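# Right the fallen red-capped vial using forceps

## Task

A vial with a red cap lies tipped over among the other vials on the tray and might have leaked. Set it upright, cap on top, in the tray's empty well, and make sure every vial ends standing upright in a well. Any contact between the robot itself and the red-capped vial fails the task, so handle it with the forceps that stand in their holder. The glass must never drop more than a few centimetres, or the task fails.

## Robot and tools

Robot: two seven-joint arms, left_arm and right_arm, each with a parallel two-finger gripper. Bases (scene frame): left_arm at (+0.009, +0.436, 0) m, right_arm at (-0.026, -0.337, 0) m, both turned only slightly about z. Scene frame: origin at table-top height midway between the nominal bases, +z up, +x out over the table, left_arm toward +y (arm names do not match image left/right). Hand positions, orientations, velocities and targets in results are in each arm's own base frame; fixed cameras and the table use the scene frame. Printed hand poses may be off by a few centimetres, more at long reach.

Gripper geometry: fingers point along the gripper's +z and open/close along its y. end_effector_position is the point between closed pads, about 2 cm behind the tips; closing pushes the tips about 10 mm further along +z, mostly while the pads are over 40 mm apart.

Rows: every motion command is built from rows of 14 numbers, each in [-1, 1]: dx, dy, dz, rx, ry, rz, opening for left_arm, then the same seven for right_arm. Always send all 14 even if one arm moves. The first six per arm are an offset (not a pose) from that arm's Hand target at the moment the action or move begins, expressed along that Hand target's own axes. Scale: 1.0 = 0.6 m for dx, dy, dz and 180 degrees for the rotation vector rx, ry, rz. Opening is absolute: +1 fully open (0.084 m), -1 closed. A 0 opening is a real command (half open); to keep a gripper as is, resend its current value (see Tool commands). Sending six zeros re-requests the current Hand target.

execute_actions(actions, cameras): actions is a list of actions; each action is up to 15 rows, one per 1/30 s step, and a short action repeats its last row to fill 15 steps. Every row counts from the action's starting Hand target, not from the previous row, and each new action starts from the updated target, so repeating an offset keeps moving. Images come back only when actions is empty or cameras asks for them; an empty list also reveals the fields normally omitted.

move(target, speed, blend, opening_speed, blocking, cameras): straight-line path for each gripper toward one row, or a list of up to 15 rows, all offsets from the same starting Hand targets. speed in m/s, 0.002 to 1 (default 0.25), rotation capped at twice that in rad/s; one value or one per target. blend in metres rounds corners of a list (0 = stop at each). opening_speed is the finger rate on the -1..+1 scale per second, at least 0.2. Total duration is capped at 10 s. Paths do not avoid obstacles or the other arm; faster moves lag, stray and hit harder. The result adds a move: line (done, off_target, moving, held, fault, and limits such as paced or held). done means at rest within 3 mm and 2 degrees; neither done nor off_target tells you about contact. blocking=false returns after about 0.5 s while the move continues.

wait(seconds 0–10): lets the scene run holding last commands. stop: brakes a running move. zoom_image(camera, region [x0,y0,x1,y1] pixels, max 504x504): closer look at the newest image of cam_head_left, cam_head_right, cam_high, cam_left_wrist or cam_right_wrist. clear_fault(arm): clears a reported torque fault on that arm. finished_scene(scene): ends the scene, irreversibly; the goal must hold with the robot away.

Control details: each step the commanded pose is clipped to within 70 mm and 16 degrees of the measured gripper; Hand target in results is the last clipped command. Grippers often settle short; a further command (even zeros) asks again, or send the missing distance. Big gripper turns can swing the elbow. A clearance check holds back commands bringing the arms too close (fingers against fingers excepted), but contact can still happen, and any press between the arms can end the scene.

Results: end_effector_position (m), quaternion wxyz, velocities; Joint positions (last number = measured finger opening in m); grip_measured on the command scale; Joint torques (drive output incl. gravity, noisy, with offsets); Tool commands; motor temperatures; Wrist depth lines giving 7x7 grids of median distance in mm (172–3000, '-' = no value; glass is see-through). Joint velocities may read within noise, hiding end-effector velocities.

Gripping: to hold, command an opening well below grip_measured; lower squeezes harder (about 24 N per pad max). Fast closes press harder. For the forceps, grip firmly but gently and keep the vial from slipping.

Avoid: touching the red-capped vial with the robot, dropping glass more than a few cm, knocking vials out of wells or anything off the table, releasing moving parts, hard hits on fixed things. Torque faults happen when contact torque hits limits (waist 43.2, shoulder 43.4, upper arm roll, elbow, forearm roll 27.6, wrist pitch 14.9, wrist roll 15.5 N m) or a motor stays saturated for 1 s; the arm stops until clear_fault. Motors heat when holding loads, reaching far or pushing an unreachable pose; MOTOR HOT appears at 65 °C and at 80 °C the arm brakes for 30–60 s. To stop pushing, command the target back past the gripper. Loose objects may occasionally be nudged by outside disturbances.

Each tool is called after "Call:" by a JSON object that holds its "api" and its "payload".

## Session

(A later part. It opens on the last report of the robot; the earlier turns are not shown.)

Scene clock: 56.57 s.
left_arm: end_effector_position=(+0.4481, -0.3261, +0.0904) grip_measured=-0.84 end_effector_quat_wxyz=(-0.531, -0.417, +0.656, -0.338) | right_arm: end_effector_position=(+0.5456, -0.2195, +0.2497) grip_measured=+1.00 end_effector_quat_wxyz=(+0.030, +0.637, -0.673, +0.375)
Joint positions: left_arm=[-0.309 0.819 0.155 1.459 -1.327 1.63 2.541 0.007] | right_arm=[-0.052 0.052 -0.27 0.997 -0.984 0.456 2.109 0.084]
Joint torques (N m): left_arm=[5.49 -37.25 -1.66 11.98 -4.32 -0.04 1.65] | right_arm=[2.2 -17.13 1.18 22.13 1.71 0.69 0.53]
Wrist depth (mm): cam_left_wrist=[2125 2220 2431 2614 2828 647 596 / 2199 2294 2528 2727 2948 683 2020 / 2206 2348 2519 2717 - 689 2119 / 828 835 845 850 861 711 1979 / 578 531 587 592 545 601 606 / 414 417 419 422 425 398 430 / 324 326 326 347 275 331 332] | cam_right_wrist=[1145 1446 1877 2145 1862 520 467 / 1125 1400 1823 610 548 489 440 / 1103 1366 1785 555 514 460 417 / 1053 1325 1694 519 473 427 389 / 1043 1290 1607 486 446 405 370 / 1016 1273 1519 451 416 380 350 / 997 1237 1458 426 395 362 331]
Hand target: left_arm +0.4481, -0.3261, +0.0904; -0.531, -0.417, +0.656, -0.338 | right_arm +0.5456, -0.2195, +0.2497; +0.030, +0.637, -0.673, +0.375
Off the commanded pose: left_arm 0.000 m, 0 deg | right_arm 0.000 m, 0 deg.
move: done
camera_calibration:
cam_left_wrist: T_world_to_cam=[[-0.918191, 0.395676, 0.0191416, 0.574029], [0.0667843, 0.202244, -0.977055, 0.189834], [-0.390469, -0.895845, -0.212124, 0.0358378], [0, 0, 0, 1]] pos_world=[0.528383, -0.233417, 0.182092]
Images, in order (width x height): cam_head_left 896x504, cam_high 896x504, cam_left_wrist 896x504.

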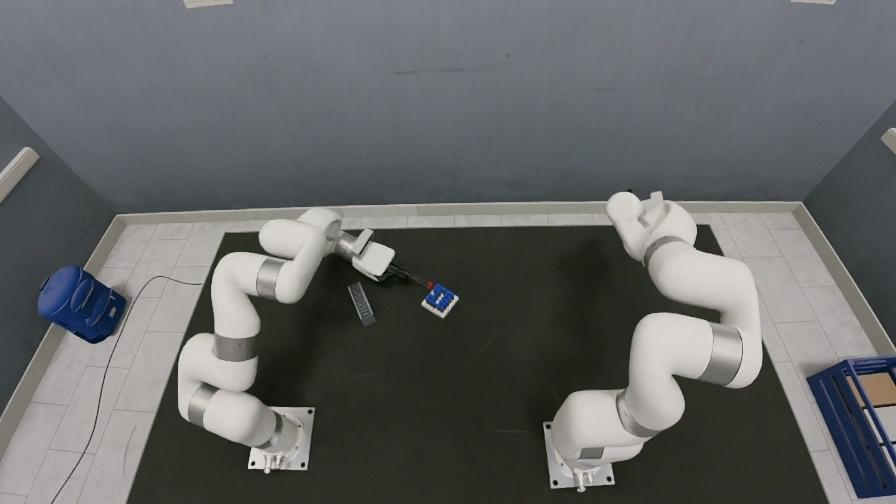

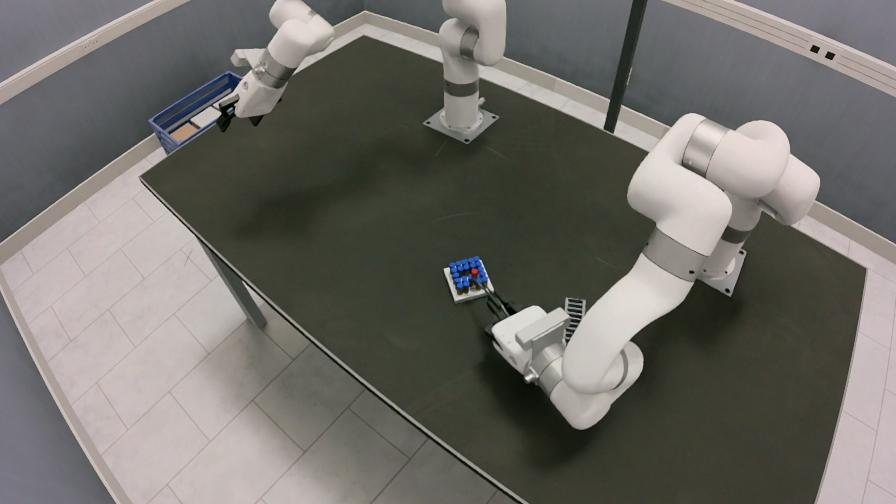

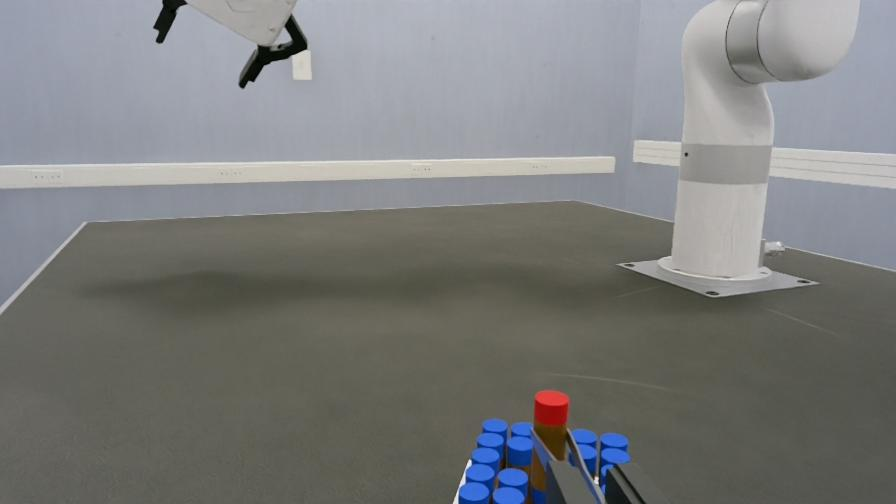

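Call:
{"api": "move", "payload": {"target": [-0.0105,0,0.0056,0,0,0,-0.9,0,0,0,0,0,0,1], "speed": 0.06, "cameras": ["cam_left_wrist","cam_high","cam_head_left","cam_head_right"]}}

Call:
{"api": "zoom_image", "payload": {"camera": "cam_left_wrist", "region": [460, 364, 600, 504]}}

Call:
{"api": "zoom_image", "payload": {"camera": "cam_high", "region": [455, 260, 495, 300]}}

Call:
{"api": "zoom_image", "payload": {"camera": "cam_head_left", "region": [420, 275, 460, 315]}}

Call:
{"api": "zoom_image", "payload": {"camera": "cam_head_right", "region": [425, 275, 465, 315]}}

Scene clock: 59.47 s.
left_arm: end_effector_position=(+0.4473, -0.3278, +0.0836) grip_measured=-0.84 end_effector_quat_wxyz=(-0.531, -0.417, +0.656, -0.338) | right_arm: end_effector_position=(+0.5456, -0.2195, +0.2497) grip_measured=+1.00 end_effector_quat_wxyz=(+0.030, +0.637, -0.673, +0.375)
Joint positions: left_arm=[-0.31 0.834 0.152 1.464 -1.33 1.624 2.55 0.007] | right_arm=[-0.052 0.052 -0.27 0.997 -0.984 0.456 2.109 0.084]
Joint torques (N m): left_arm=[-5.8 -37.53 -1.65 11.94 -4.28 0.11 1.62] | right_arm=[2.32 -17.07 1.05 22.07 1.75 0.58 0.48]
Wrist depth (mm): cam_left_wrist=[2119 2206 2465 2664 2851 647 597 / 2178 2325 2519 2696 2886 675 2087 / 2228 2372 2519 2696 - 689 2106 / 797 803 810 820 824 700 1985 / 557 513 566 569 524 577 580 / 400 401 379 406 409 383 412 / 312 313 314 334 244 318 320] | cam_right_wrist=[1151 1437 1893 2112 1862 521 467 / 1121 1397 1838 612 552 490 440 / 1103 1369 1809 557 514 460 417 / 1054 1327 1677 519 474 427 390 / 1036 1295 1622 485 446 405 371 / 1014 1269 1519 452 415 380 349 / 995 1237 1449 426 395 362 331]
Hand target: left_arm +0.4472, -0.3279, +0.0835; -0.531, -0.417, +0.656, -0.338 | right_arm +0.5456, -0.2195, +0.2497; +0.030, +0.637, -0.673, +0.375
Off the commanded pose: left_arm 0.000 m, 0 deg | right_arm 0.000 m, 0 deg.
move: done
camera_calibration:
cam_left_wrist: T_world_to_cam=[[-0.918191, 0.395676, 0.0191416, 0.574136], [0.0667843, 0.202244, -0.977055, 0.183607], [-0.390469, -0.895845, -0.212124, 0.0324705], [0, 0, 0, 1]] pos_world=[0.527583, -0.235217, 0.175292]
Images, in order (width x height): cam_head_left 896x504, cam_head_right 896x504, cam_high 896x504, cam_left_wrist 896x504.

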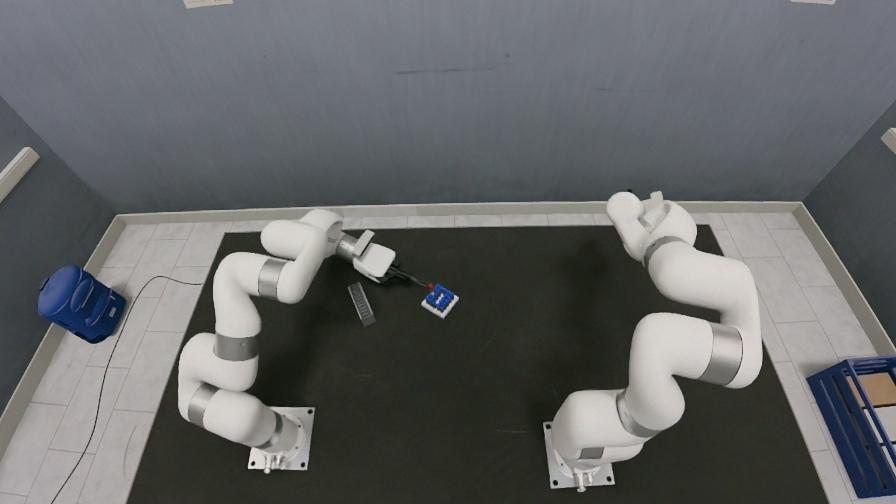

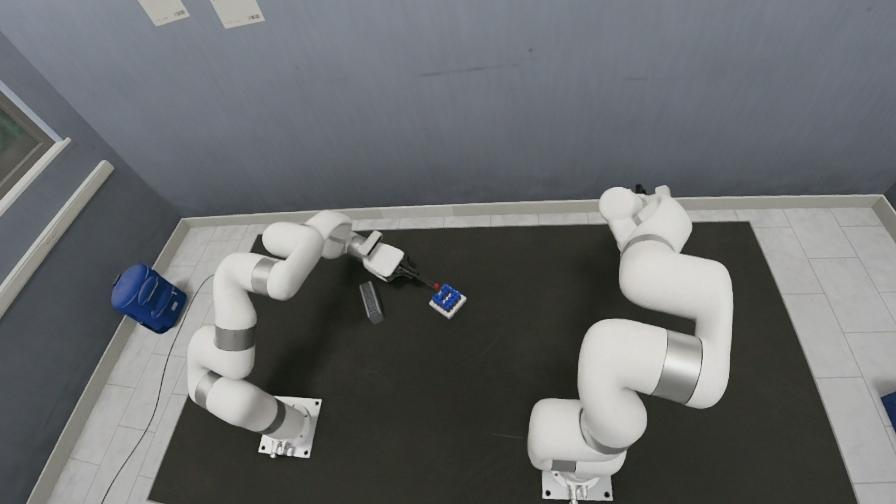

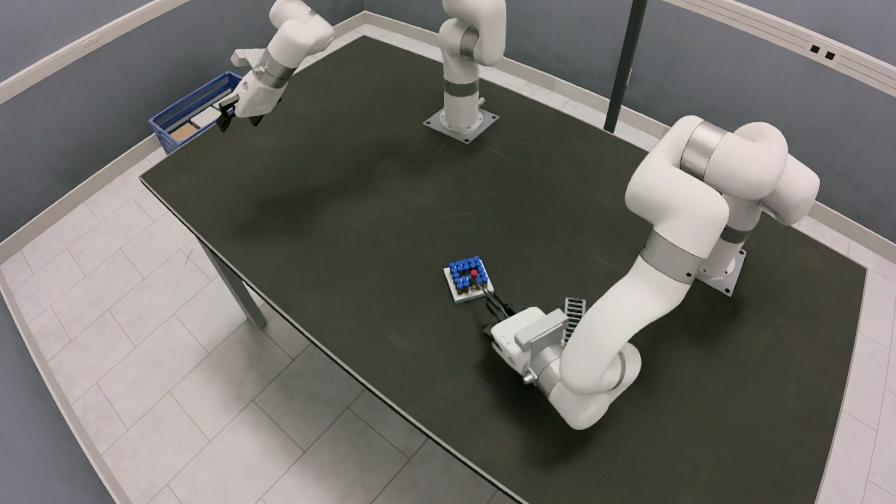

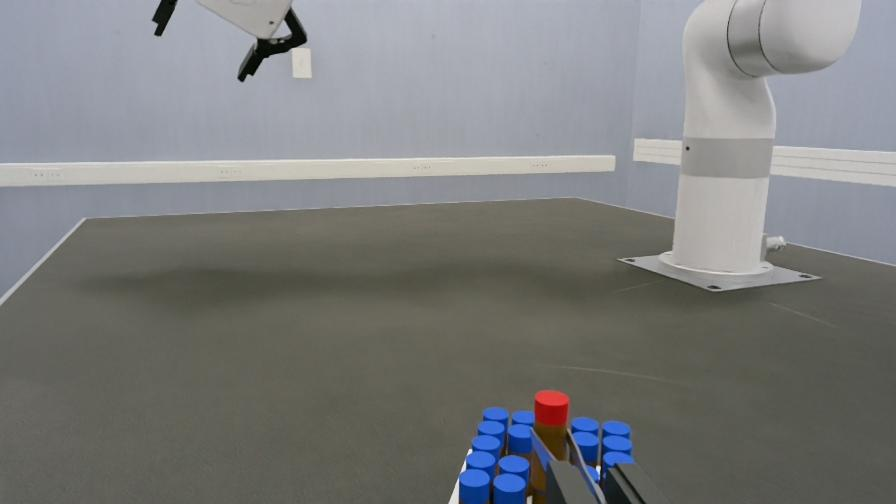

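Scaled by 3.600 from the camera's 896x504 image, which has a finer 1280x720 frame.

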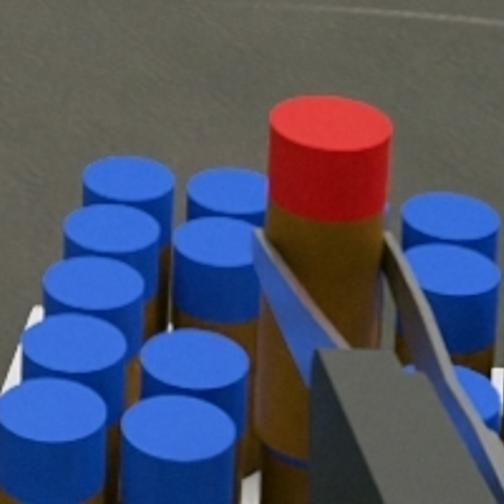

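Scaled by 12.600 from the camera's 896x504 image, which has a finer 1280x720 frame.

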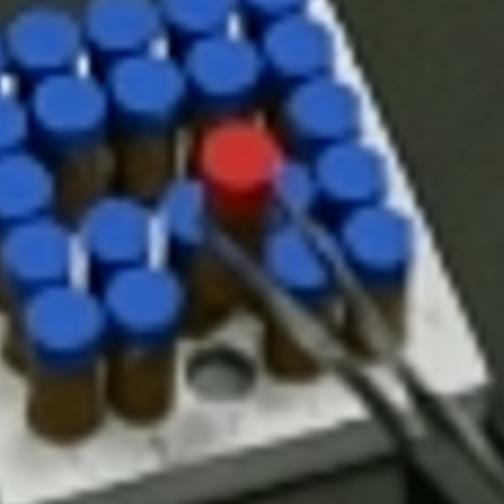

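Scaled by 12.600 from the camera's 896x504 image, which has a finer 1280x720 frame.

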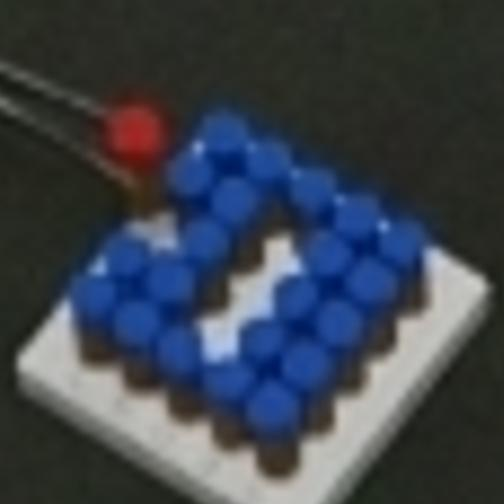

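Scaled by 12.600 from the camera's 896x504 image, which has a finer 1280x720 frame.

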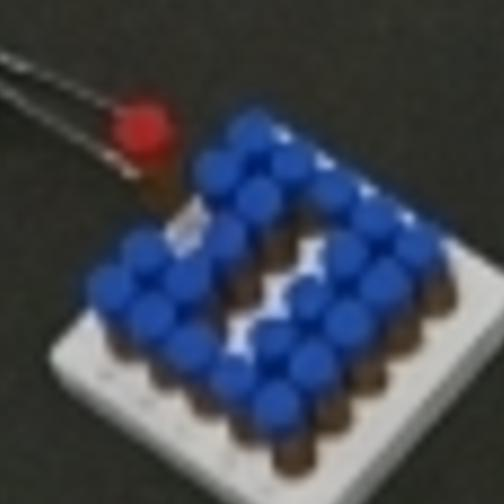

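Call:
{"api": "move", "payload": {"target": [0.0012,0,0.0057,0,0,0,-0.9,0,0,0,0,0,0,1], "speed": 0.06, "cameras": ["cam_left_wrist","cam_high","cam_head_left","cam_head_right"]}}

Call:
{"api": "zoom_image", "payload": {"camera": "cam_left_wrist", "region": [460, 364, 600, 504]}}

Call:
{"api": "zoom_image", "payload": {"camera": "cam_high", "region": [455, 260, 495, 300]}}

Call:
{"api": "zoom_image", "payload": {"camera": "cam_head_left", "region": [420, 275, 460, 315]}}

Call:
{"api": "zoom_image", "payload": {"camera": "cam_head_right", "region": [425, 275, 465, 315]}}

Scene clock: 61.07 s.
left_arm: end_effector_position=(+0.4458, -0.3310, +0.0835) grip_measured=-0.84 end_effector_quat_wxyz=(-0.531, -0.417, +0.656, -0.338) | right_arm: end_effector_position=(+0.5456, -0.2195, +0.2497) grip_measured=+1.00 end_effector_quat_wxyz=(+0.030, +0.637, -0.673, +0.375)
Joint positions: left_arm=[-0.315 0.831 0.15 1.459 -1.334 1.618 2.55 0.007] | right_arm=[-0.052 0.052 -0.27 0.997 -0.984 0.456 2.109 0.084]
Joint torques (N m): left_arm=[-5.85 -49.77 -1.72 7.04 -4.21 0.19 1.56] | right_arm=[2.12 -16.97 1.21 22.28 1.7 0.56 0.51]
Wrist depth (mm): cam_left_wrist=[2112 2249 2431 2634 2816 647 589 / 2178 2309 2483 2675 2886 671 2026 / 2235 2340 2492 2727 - 685 2106 / 796 799 806 816 829 697 1974 / 556 512 564 569 523 576 582 / 399 402 378 406 407 384 412 / 312 313 314 334 241 318 319] | cam_right_wrist=[1151 1443 1888 2138 1872 520 468 / 1132 1405 1818 610 550 490 440 / 1101 1366 1772 554 514 460 416 / 1051 1322 1694 516 473 427 389 / 1034 1288 1600 486 446 405 371 / 1014 1266 1533 451 416 379 349 / 994 1237 1462 426 395 363 331]
Hand target: left_arm +0.4458, -0.3310, +0.0835; -0.531, -0.417, +0.656, -0.338 | right_arm +0.5456, -0.2195, +0.2497; +0.030, +0.637, -0.673, +0.375
Off the commanded pose: left_arm 0.000 m, 0 deg | right_arm 0.000 m, 0 deg.
move: done
camera_calibration:
cam_left_wrist: T_world_to_cam=[[-0.918191, 0.395676, 0.0191416, 0.574027], [0.0667843, 0.202244, -0.977055, 0.184257], [-0.390469, -0.895845, -0.212124, 0.0289969], [0, 0, 0, 1]] pos_world=[0.526083, -0.238417, 0.175192]
Images, in order (width x height): cam_head_left 896x504, cam_head_right 896x504, cam_high 896x504, cam_left_wrist 896x504.

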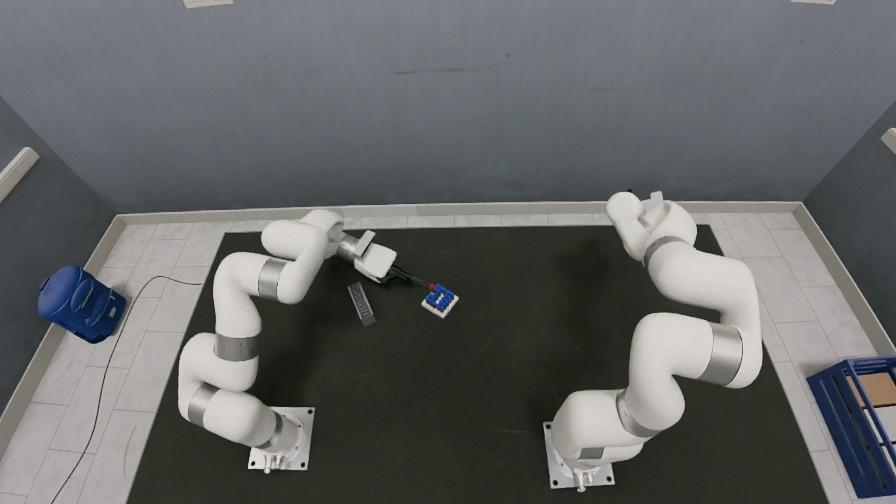

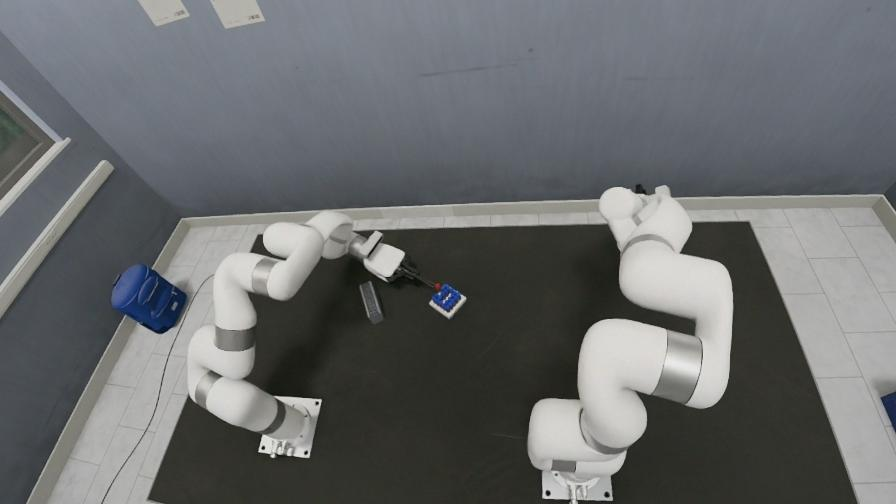

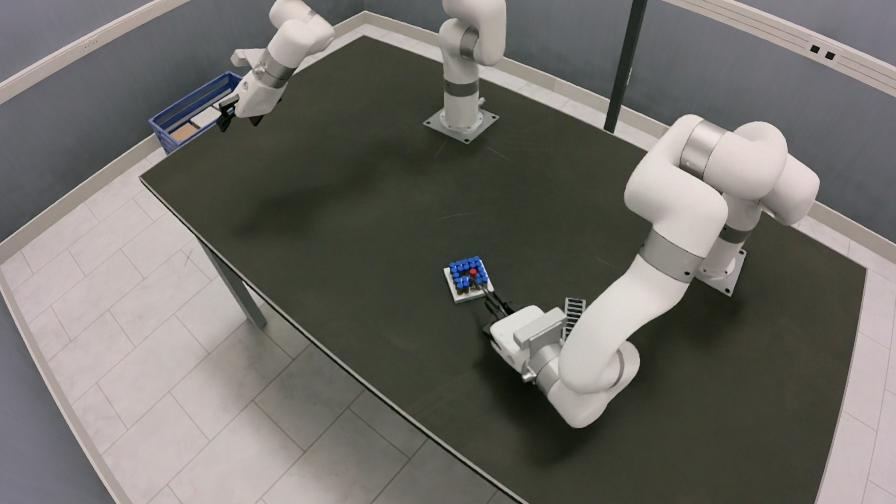

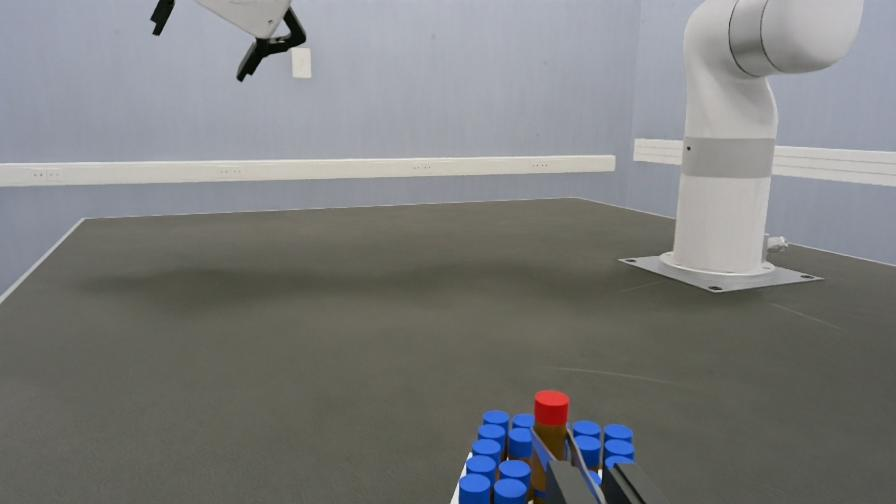

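Scaled by 3.600 from the camera's 896x504 image, which has a finer 1280x720 frame.

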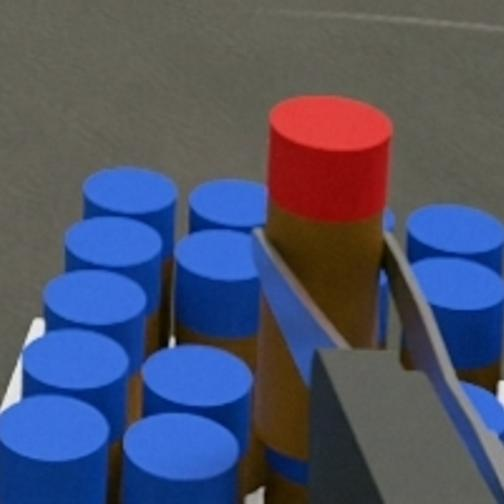

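Scaled by 12.600 from the camera's 896x504 image, which has a finer 1280x720 frame.

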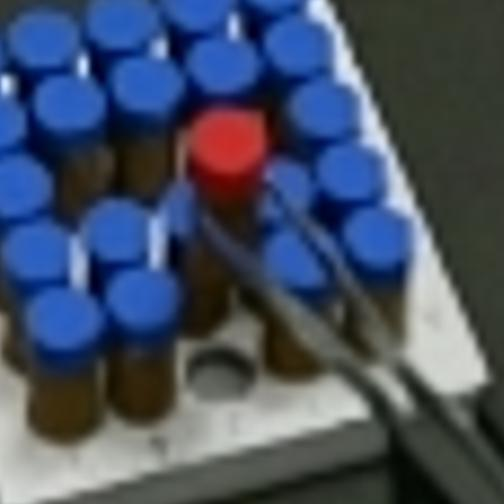

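Scaled by 12.600 from the camera's 896x504 image, which has a finer 1280x720 frame.

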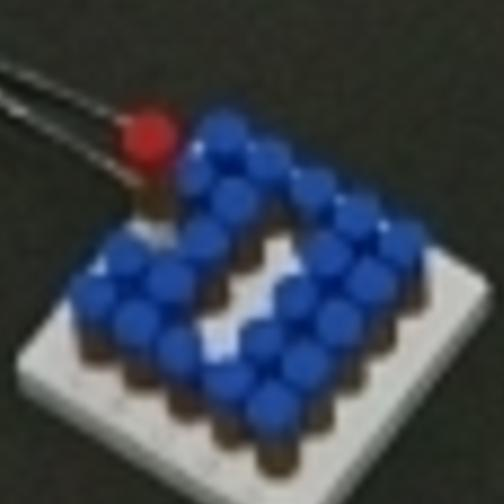

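Scaled by 12.600 from the camera's 896x504 image, which has a finer 1280x720 frame.

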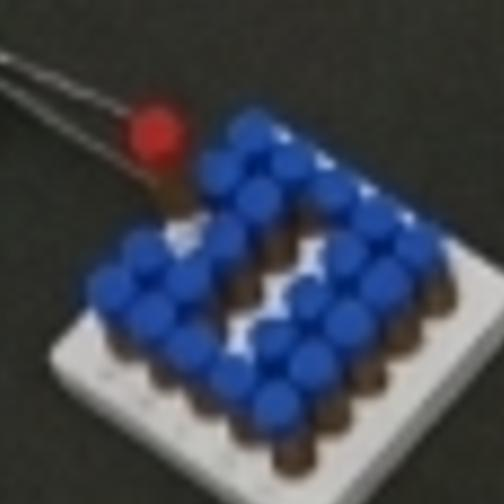

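Call:
{"api": "move", "payload": {"target": [-0.0326,0,0.0069,0,0,0,-0.9,0,0,0,0,0,0,1], "speed": 0.03, "cameras": ["cam_left_wrist","cam_high","cam_head_left"]}}

Call:
{"api": "zoom_image", "payload": {"camera": "cam_left_wrist", "region": [460, 364, 600, 504]}}

Call:
{"api": "zoom_image", "payload": {"camera": "cam_high", "region": [455, 260, 495, 300]}}

Call:
{"api": "zoom_image", "payload": {"camera": "cam_head_left", "region": [420, 275, 460, 315]}}

Scene clock: 62.90 s.
left_arm: end_effector_position=(+0.4458, -0.3310, +0.0636) grip_measured=-0.84 end_effector_quat_wxyz=(-0.531, -0.417, +0.656, -0.338) | right_arm: end_effector_position=(+0.5456, -0.2195, +0.2497) grip_measured=+1.00 end_effector_quat_wxyz=(+0.030, +0.637, -0.673, +0.375)
Joint positions: left_arm=[-0.313 0.879 0.146 1.482 -1.338 1.611 2.574 0.007] | right_arm=[-0.052 0.052 -0.27 0.997 -0.984 0.456 2.109 0.084]
Joint torques (N m): left_arm=[5.69 -37.83 -1.83 11.7 -4.26 0.09 1.58] | right_arm=[1.99 -16.91 1.32 21.96 1.6 0.55 0.54]
Wrist depth (mm): cam_left_wrist=[2151 2271 2457 2675 2828 650 1940 / 2192 2325 2492 2727 2935 666 2106 / 2185 2325 2501 2654 2874 687 2125 / 705 708 716 725 733 689 751 / 494 454 499 505 508 512 515 / 354 355 335 360 263 363 342 / 276 277 279 264 217 281 283] | cam_right_wrist=[1149 1443 1882 2158 1877 521 467 / 1128 1408 1828 612 550 489 440 / 1103 1369 1776 554 513 460 417 / 1050 1325 1694 518 474 427 390 / 1037 1288 1615 486 446 405 372 / 1016 1260 1526 451 415 380 349 / 992 1237 1465 427 395 362 331]
Hand target: left_arm +0.4458, -0.3310, +0.0635; -0.531, -0.417, +0.656, -0.338 | right_arm +0.5456, -0.2195, +0.2497; +0.030, +0.637, -0.673, +0.375
Off the commanded pose: left_arm 0.000 m, 0 deg | right_arm 0.000 m, 0 deg.
move: done
camera_calibration:
cam_left_wrist: T_world_to_cam=[[-0.918191, 0.395676, 0.0191416, 0.574408], [0.0667843, 0.202244, -0.977055, 0.164813], [-0.390469, -0.895845, -0.212124, 0.0247756], [0, 0, 0, 1]] pos_world=[0.526083, -0.238417, 0.155292]
Images, in order (width x height): cam_head_left 896x504, cam_high 896x504, cam_left_wrist 896x504.

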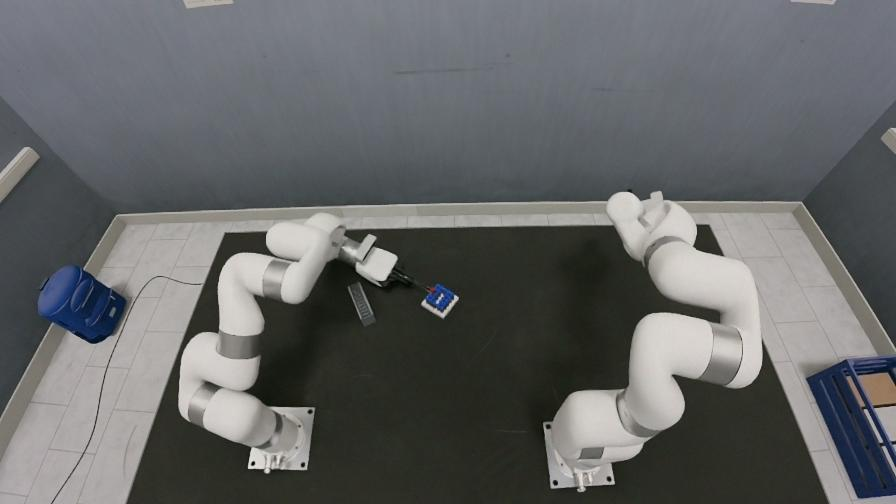

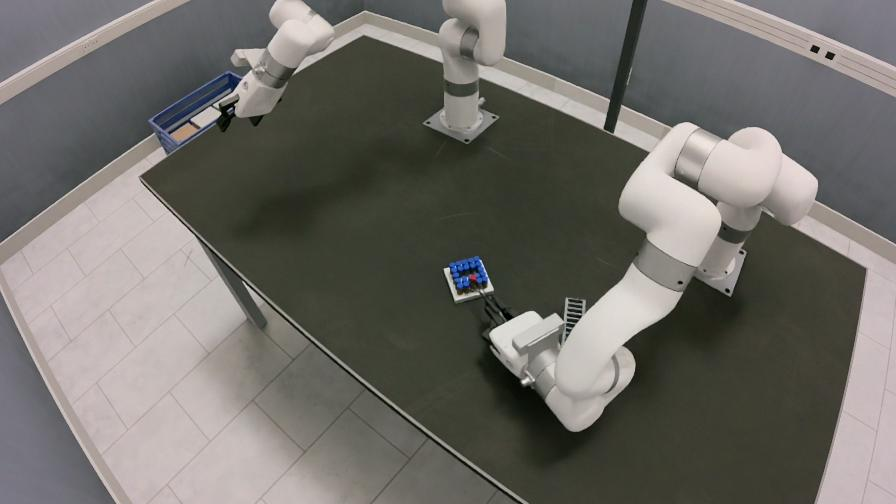

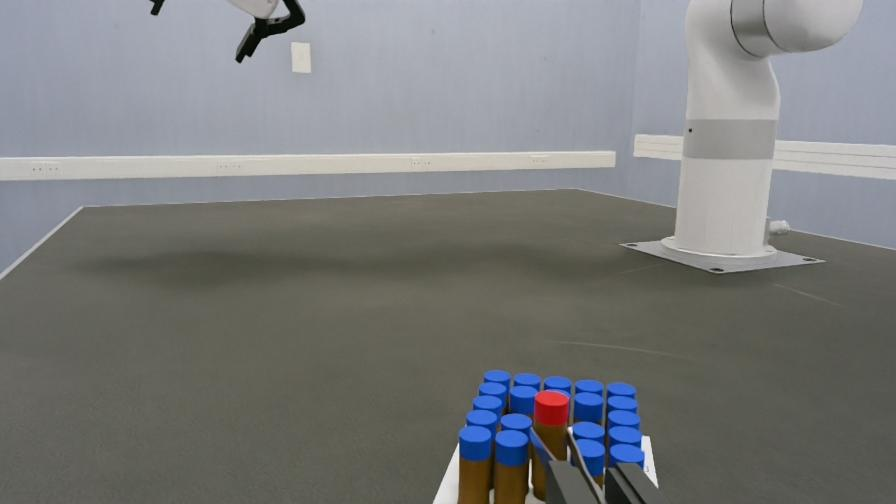

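Scaled by 3.600 from the camera's 896x504 image, which has a finer 1280x720 frame.

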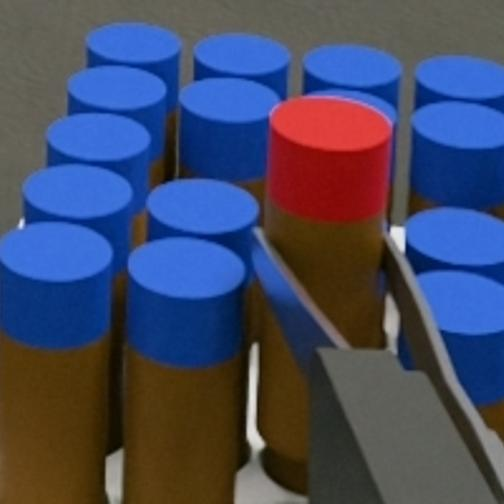

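Scaled by 12.600 from the camera's 896x504 image, which has a finer 1280x720 frame.

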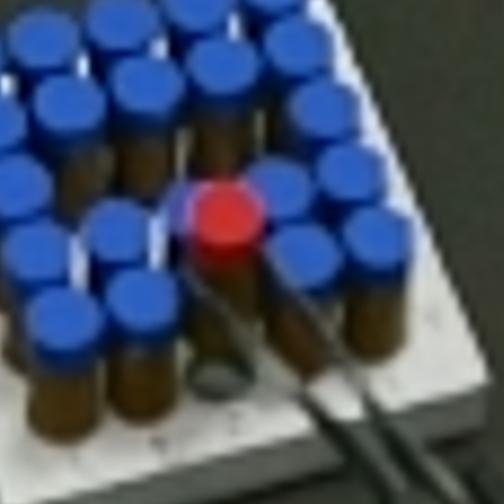

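Scaled by 12.600 from the camera's 896x504 image, which has a finer 1280x720 frame.

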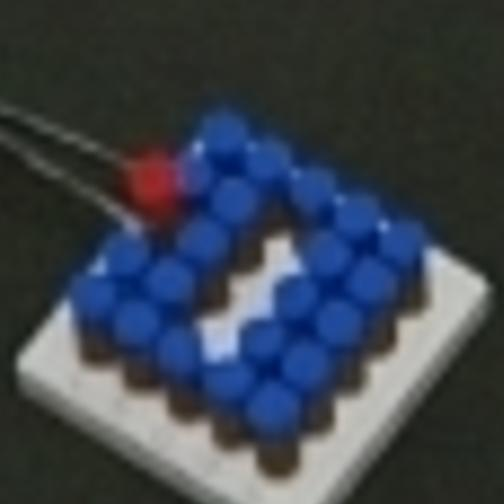

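Call:
{"api": "zoom_image", "payload": {"camera": "cam_left_wrist", "region": [510, 444, 580, 504]}}

Call:
{"api": "zoom_image", "payload": {"camera": "cam_high", "region": [463, 275, 483, 295]}}

Scaled by 7.200 from the camera's 896x504 image, which has a finer 1280x720 frame.

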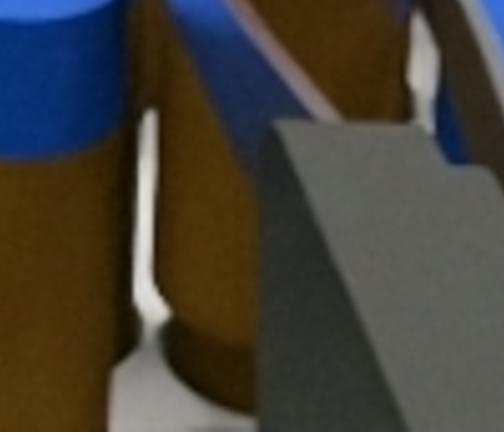

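Scaled by 25.200 from the camera's 896x504 image, which has a finer 1280x720 frame.

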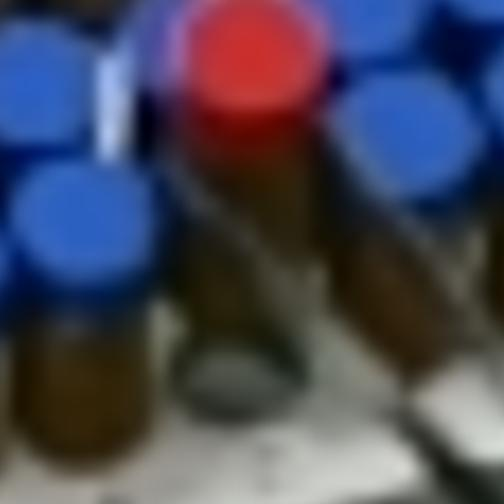

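Call:
{"api": "move", "payload": {"target": [-0.0082,0.0008,0.0017,0,0,0,-0.9,0,0,0,0,0,0,1], "speed": 0.03, "cameras": ["cam_left_wrist","cam_high"]}}

Call:
{"api": "zoom_image", "payload": {"camera": "cam_left_wrist", "region": [510, 424, 590, 504]}}

Call:
{"api": "zoom_image", "payload": {"camera": "cam_high", "region": [463, 275, 483, 295]}}

Scene clock: 64.23 s.
left_arm: end_effector_position=(+0.4454, -0.3308, +0.0585) grip_measured=-0.84 end_effector_quat_wxyz=(-0.531, -0.417, +0.656, -0.338) | right_arm: end_effector_position=(+0.5456, -0.2195, +0.2497) grip_measured=+1.00 end_effector_quat_wxyz=(+0.030, +0.637, -0.673, +0.375)
Joint positions: left_arm=[-0.312 0.891 0.145 1.486 -1.339 1.609 2.581 0.007] | right_arm=[-0.052 0.052 -0.27 0.997 -0.984 0.456 2.109 0.084]
Joint torques (N m): left_arm=[5.79 -37.9 -1.86 11.56 -4.27 0.04 1.68] | right_arm=[2.07 -16.92 1.1 22.1 1.68 0.65 0.54]
Wrist depth (mm): cam_left_wrist=[2138 2242 2448 2696 2816 665 1919 / 2172 2294 2492 2675 2923 665 2093 / 2199 2317 2492 1248 2839 684 2125 / 681 688 693 702 710 683 723 / 477 439 484 488 492 496 498 / 342 344 324 304 236 351 331 / 267 268 269 270 212 272 274] | cam_right_wrist=[1151 1440 1877 2145 1857 521 466 / 1123 1405 1828 614 552 489 440 / 1110 1380 1772 554 512 459 416 / 1048 1325 1681 519 473 428 390 / 1036 1292 1611 484 446 405 371 / 1014 1264 1513 451 416 381 349 / 997 1235 1455 427 395 362 331]
Hand target: left_arm +0.4454, -0.3308, +0.0585; -0.531, -0.417, +0.656, -0.338 | right_arm +0.5456, -0.2195, +0.2497; +0.030, +0.637, -0.673, +0.375
Off the commanded pose: left_arm 0.000 m, 0 deg | right_arm 0.000 m, 0 deg.
move: done
camera_calibration:
cam_left_wrist: T_world_to_cam=[[-0.918191, 0.395676, 0.0191416, 0.574057], [0.0667843, 0.202244, -0.977055, 0.159914], [-0.390469, -0.895845, -0.212124, 0.023738], [0, 0, 0, 1]] pos_world=[0.525683, -0.238217, 0.150292]
Images, in order (width x height): cam_high 896x504, cam_left_wrist 896x504.

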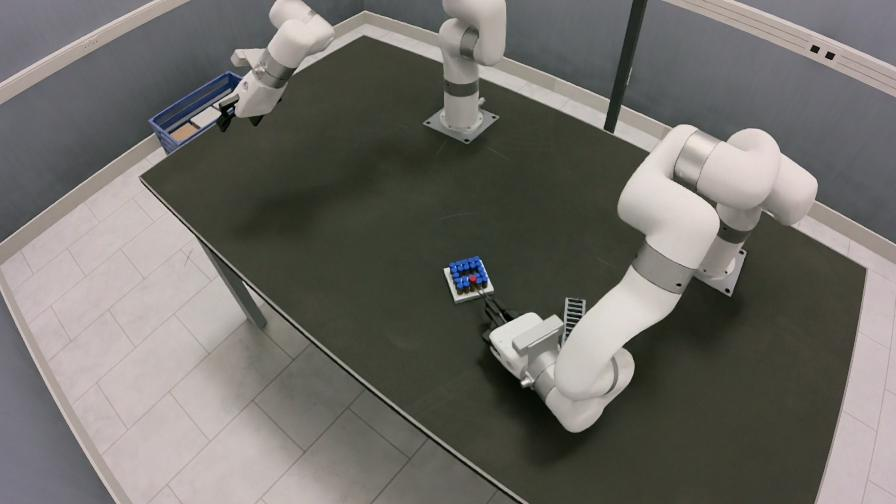

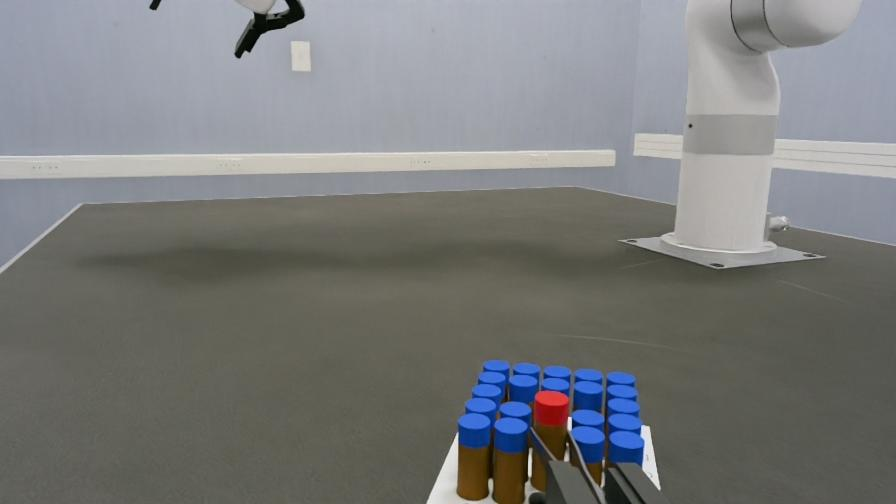

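Scaled by 6.300 from the camera's 896x504 image, which has a finer 1280x720 frame.

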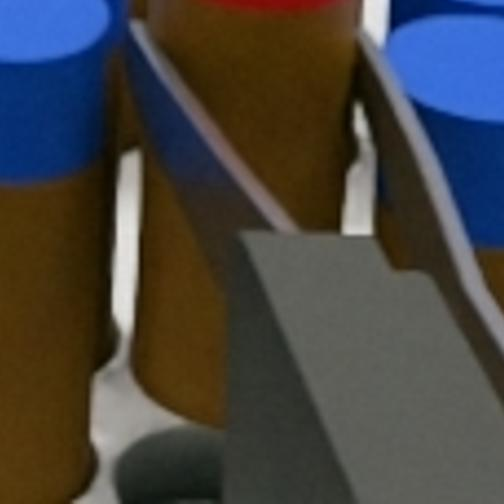

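Scaled by 25.200 from the camera's 896x504 image, which has a finer 1280x720 frame.

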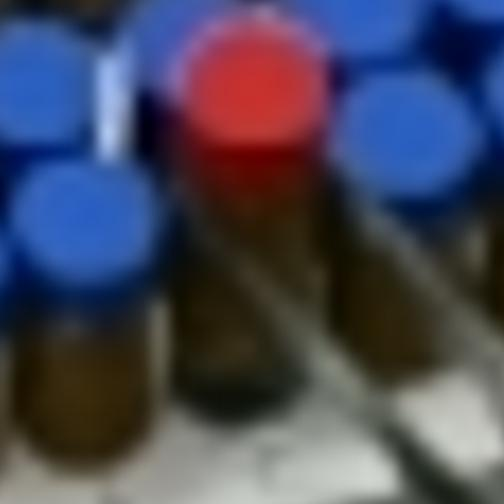

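Call:
{"api": "move", "payload": {"target": [-0.0057,-0.0006,0.0012,0,0,0,-0.9,0,0,0,0,0,0,1], "speed": 0.03, "cameras": ["cam_left_wrist","cam_high"]}}

Call:
{"api": "zoom_image", "payload": {"camera": "cam_left_wrist", "region": [510, 424, 590, 504]}}

Call:
{"api": "zoom_image", "payload": {"camera": "cam_high", "region": [463, 275, 483, 295]}}

Scene clock: 65.63 s.
left_arm: end_effector_position=(+0.4457, -0.3309, +0.0550) grip_measured=-0.84 end_effector_quat_wxyz=(-0.531, -0.417, +0.656, -0.338) | right_arm: end_effector_position=(+0.5456, -0.2195, +0.2497) grip_measured=+1.00 end_effector_quat_wxyz=(+0.030, +0.637, -0.673, +0.375)
Joint positions: left_arm=[-0.312 0.9 0.145 1.492 -1.34 1.608 2.584 0.007] | right_arm=[-0.052 0.052 -0.27 0.997 -0.984 0.456 2.109 0.084]
Joint torques (N m): left_arm=[5.52 -37.89 -1.88 11.74 -4.27 0.08 1.65] | right_arm=[2.17 -17.06 1.17 22.09 1.47 0.61 0.51]
Wrist depth (mm): cam_left_wrist=[2125 2257 2448 2644 2839 666 1940 / 2185 2309 2492 2738 2911 665 2087 / 2199 2302 2483 1222 2851 687 2119 / 665 672 678 687 694 685 709 / 466 429 473 476 480 441 486 / 334 336 337 297 228 344 323 / 261 262 263 250 212 266 267] | cam_right_wrist=[1147 1434 1914 2138 1852 522 467 / 1126 1394 1833 613 551 489 440 / 1107 1375 1776 556 513 460 417 / 1056 1317 1690 519 474 427 389 / 1040 1281 1619 485 447 404 370 / 1016 1264 1526 450 416 379 350 / 992 1233 1449 427 395 362 330]
Hand target: left_arm +0.4457, -0.3309, +0.0550; -0.531, -0.417, +0.656, -0.338 | right_arm +0.5456, -0.2195, +0.2497; +0.030, +0.637, -0.673, +0.375
Off the commanded pose: left_arm 0.000 m, 0 deg | right_arm 0.000 m, 0 deg.
move: done
camera_calibration:
cam_left_wrist: T_world_to_cam=[[-0.918191, 0.395676, 0.0191416, 0.574439], [0.0667843, 0.202244, -0.977055, 0.156495], [-0.390469, -0.895845, -0.212124, 0.0230231], [0, 0, 0, 1]] pos_world=[0.525983, -0.238317, 0.146792]
Images, in order (width x height): cam_high 896x504, cam_left_wrist 896x504.

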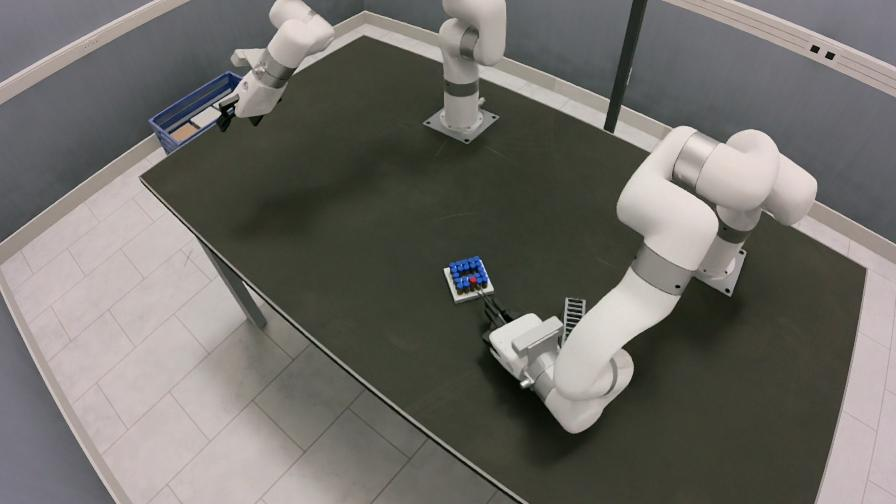

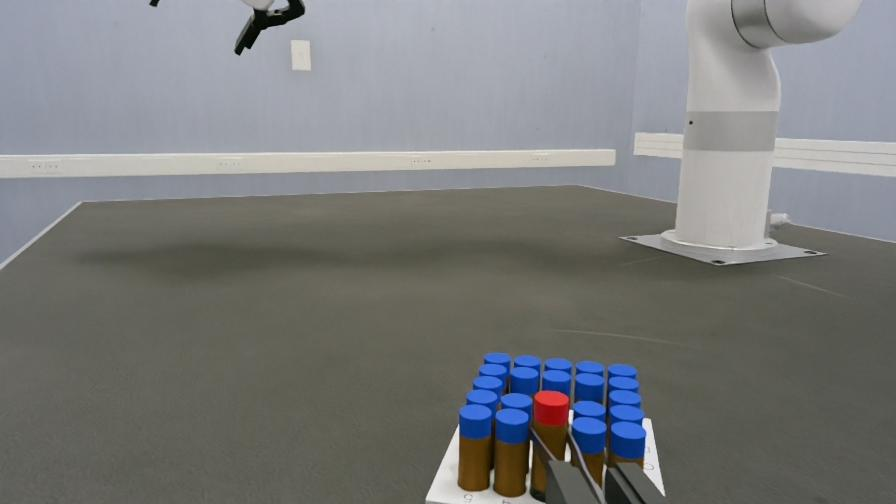

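Scaled by 6.300 from the camera's 896x504 image, which has a finer 1280x720 frame.

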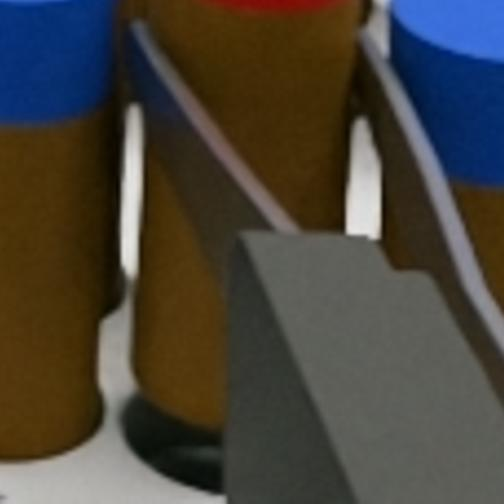

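Scaled by 25.200 from the camera's 896x504 image, which has a finer 1280x720 frame.

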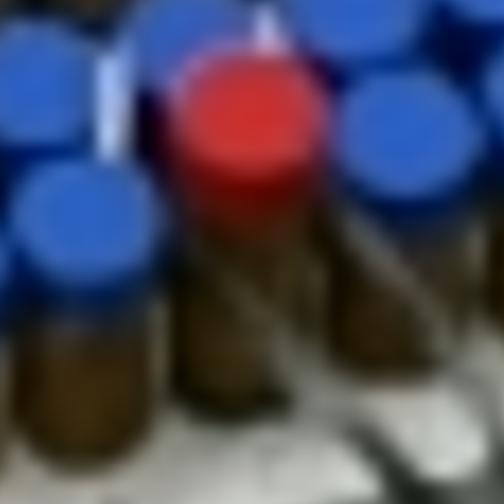

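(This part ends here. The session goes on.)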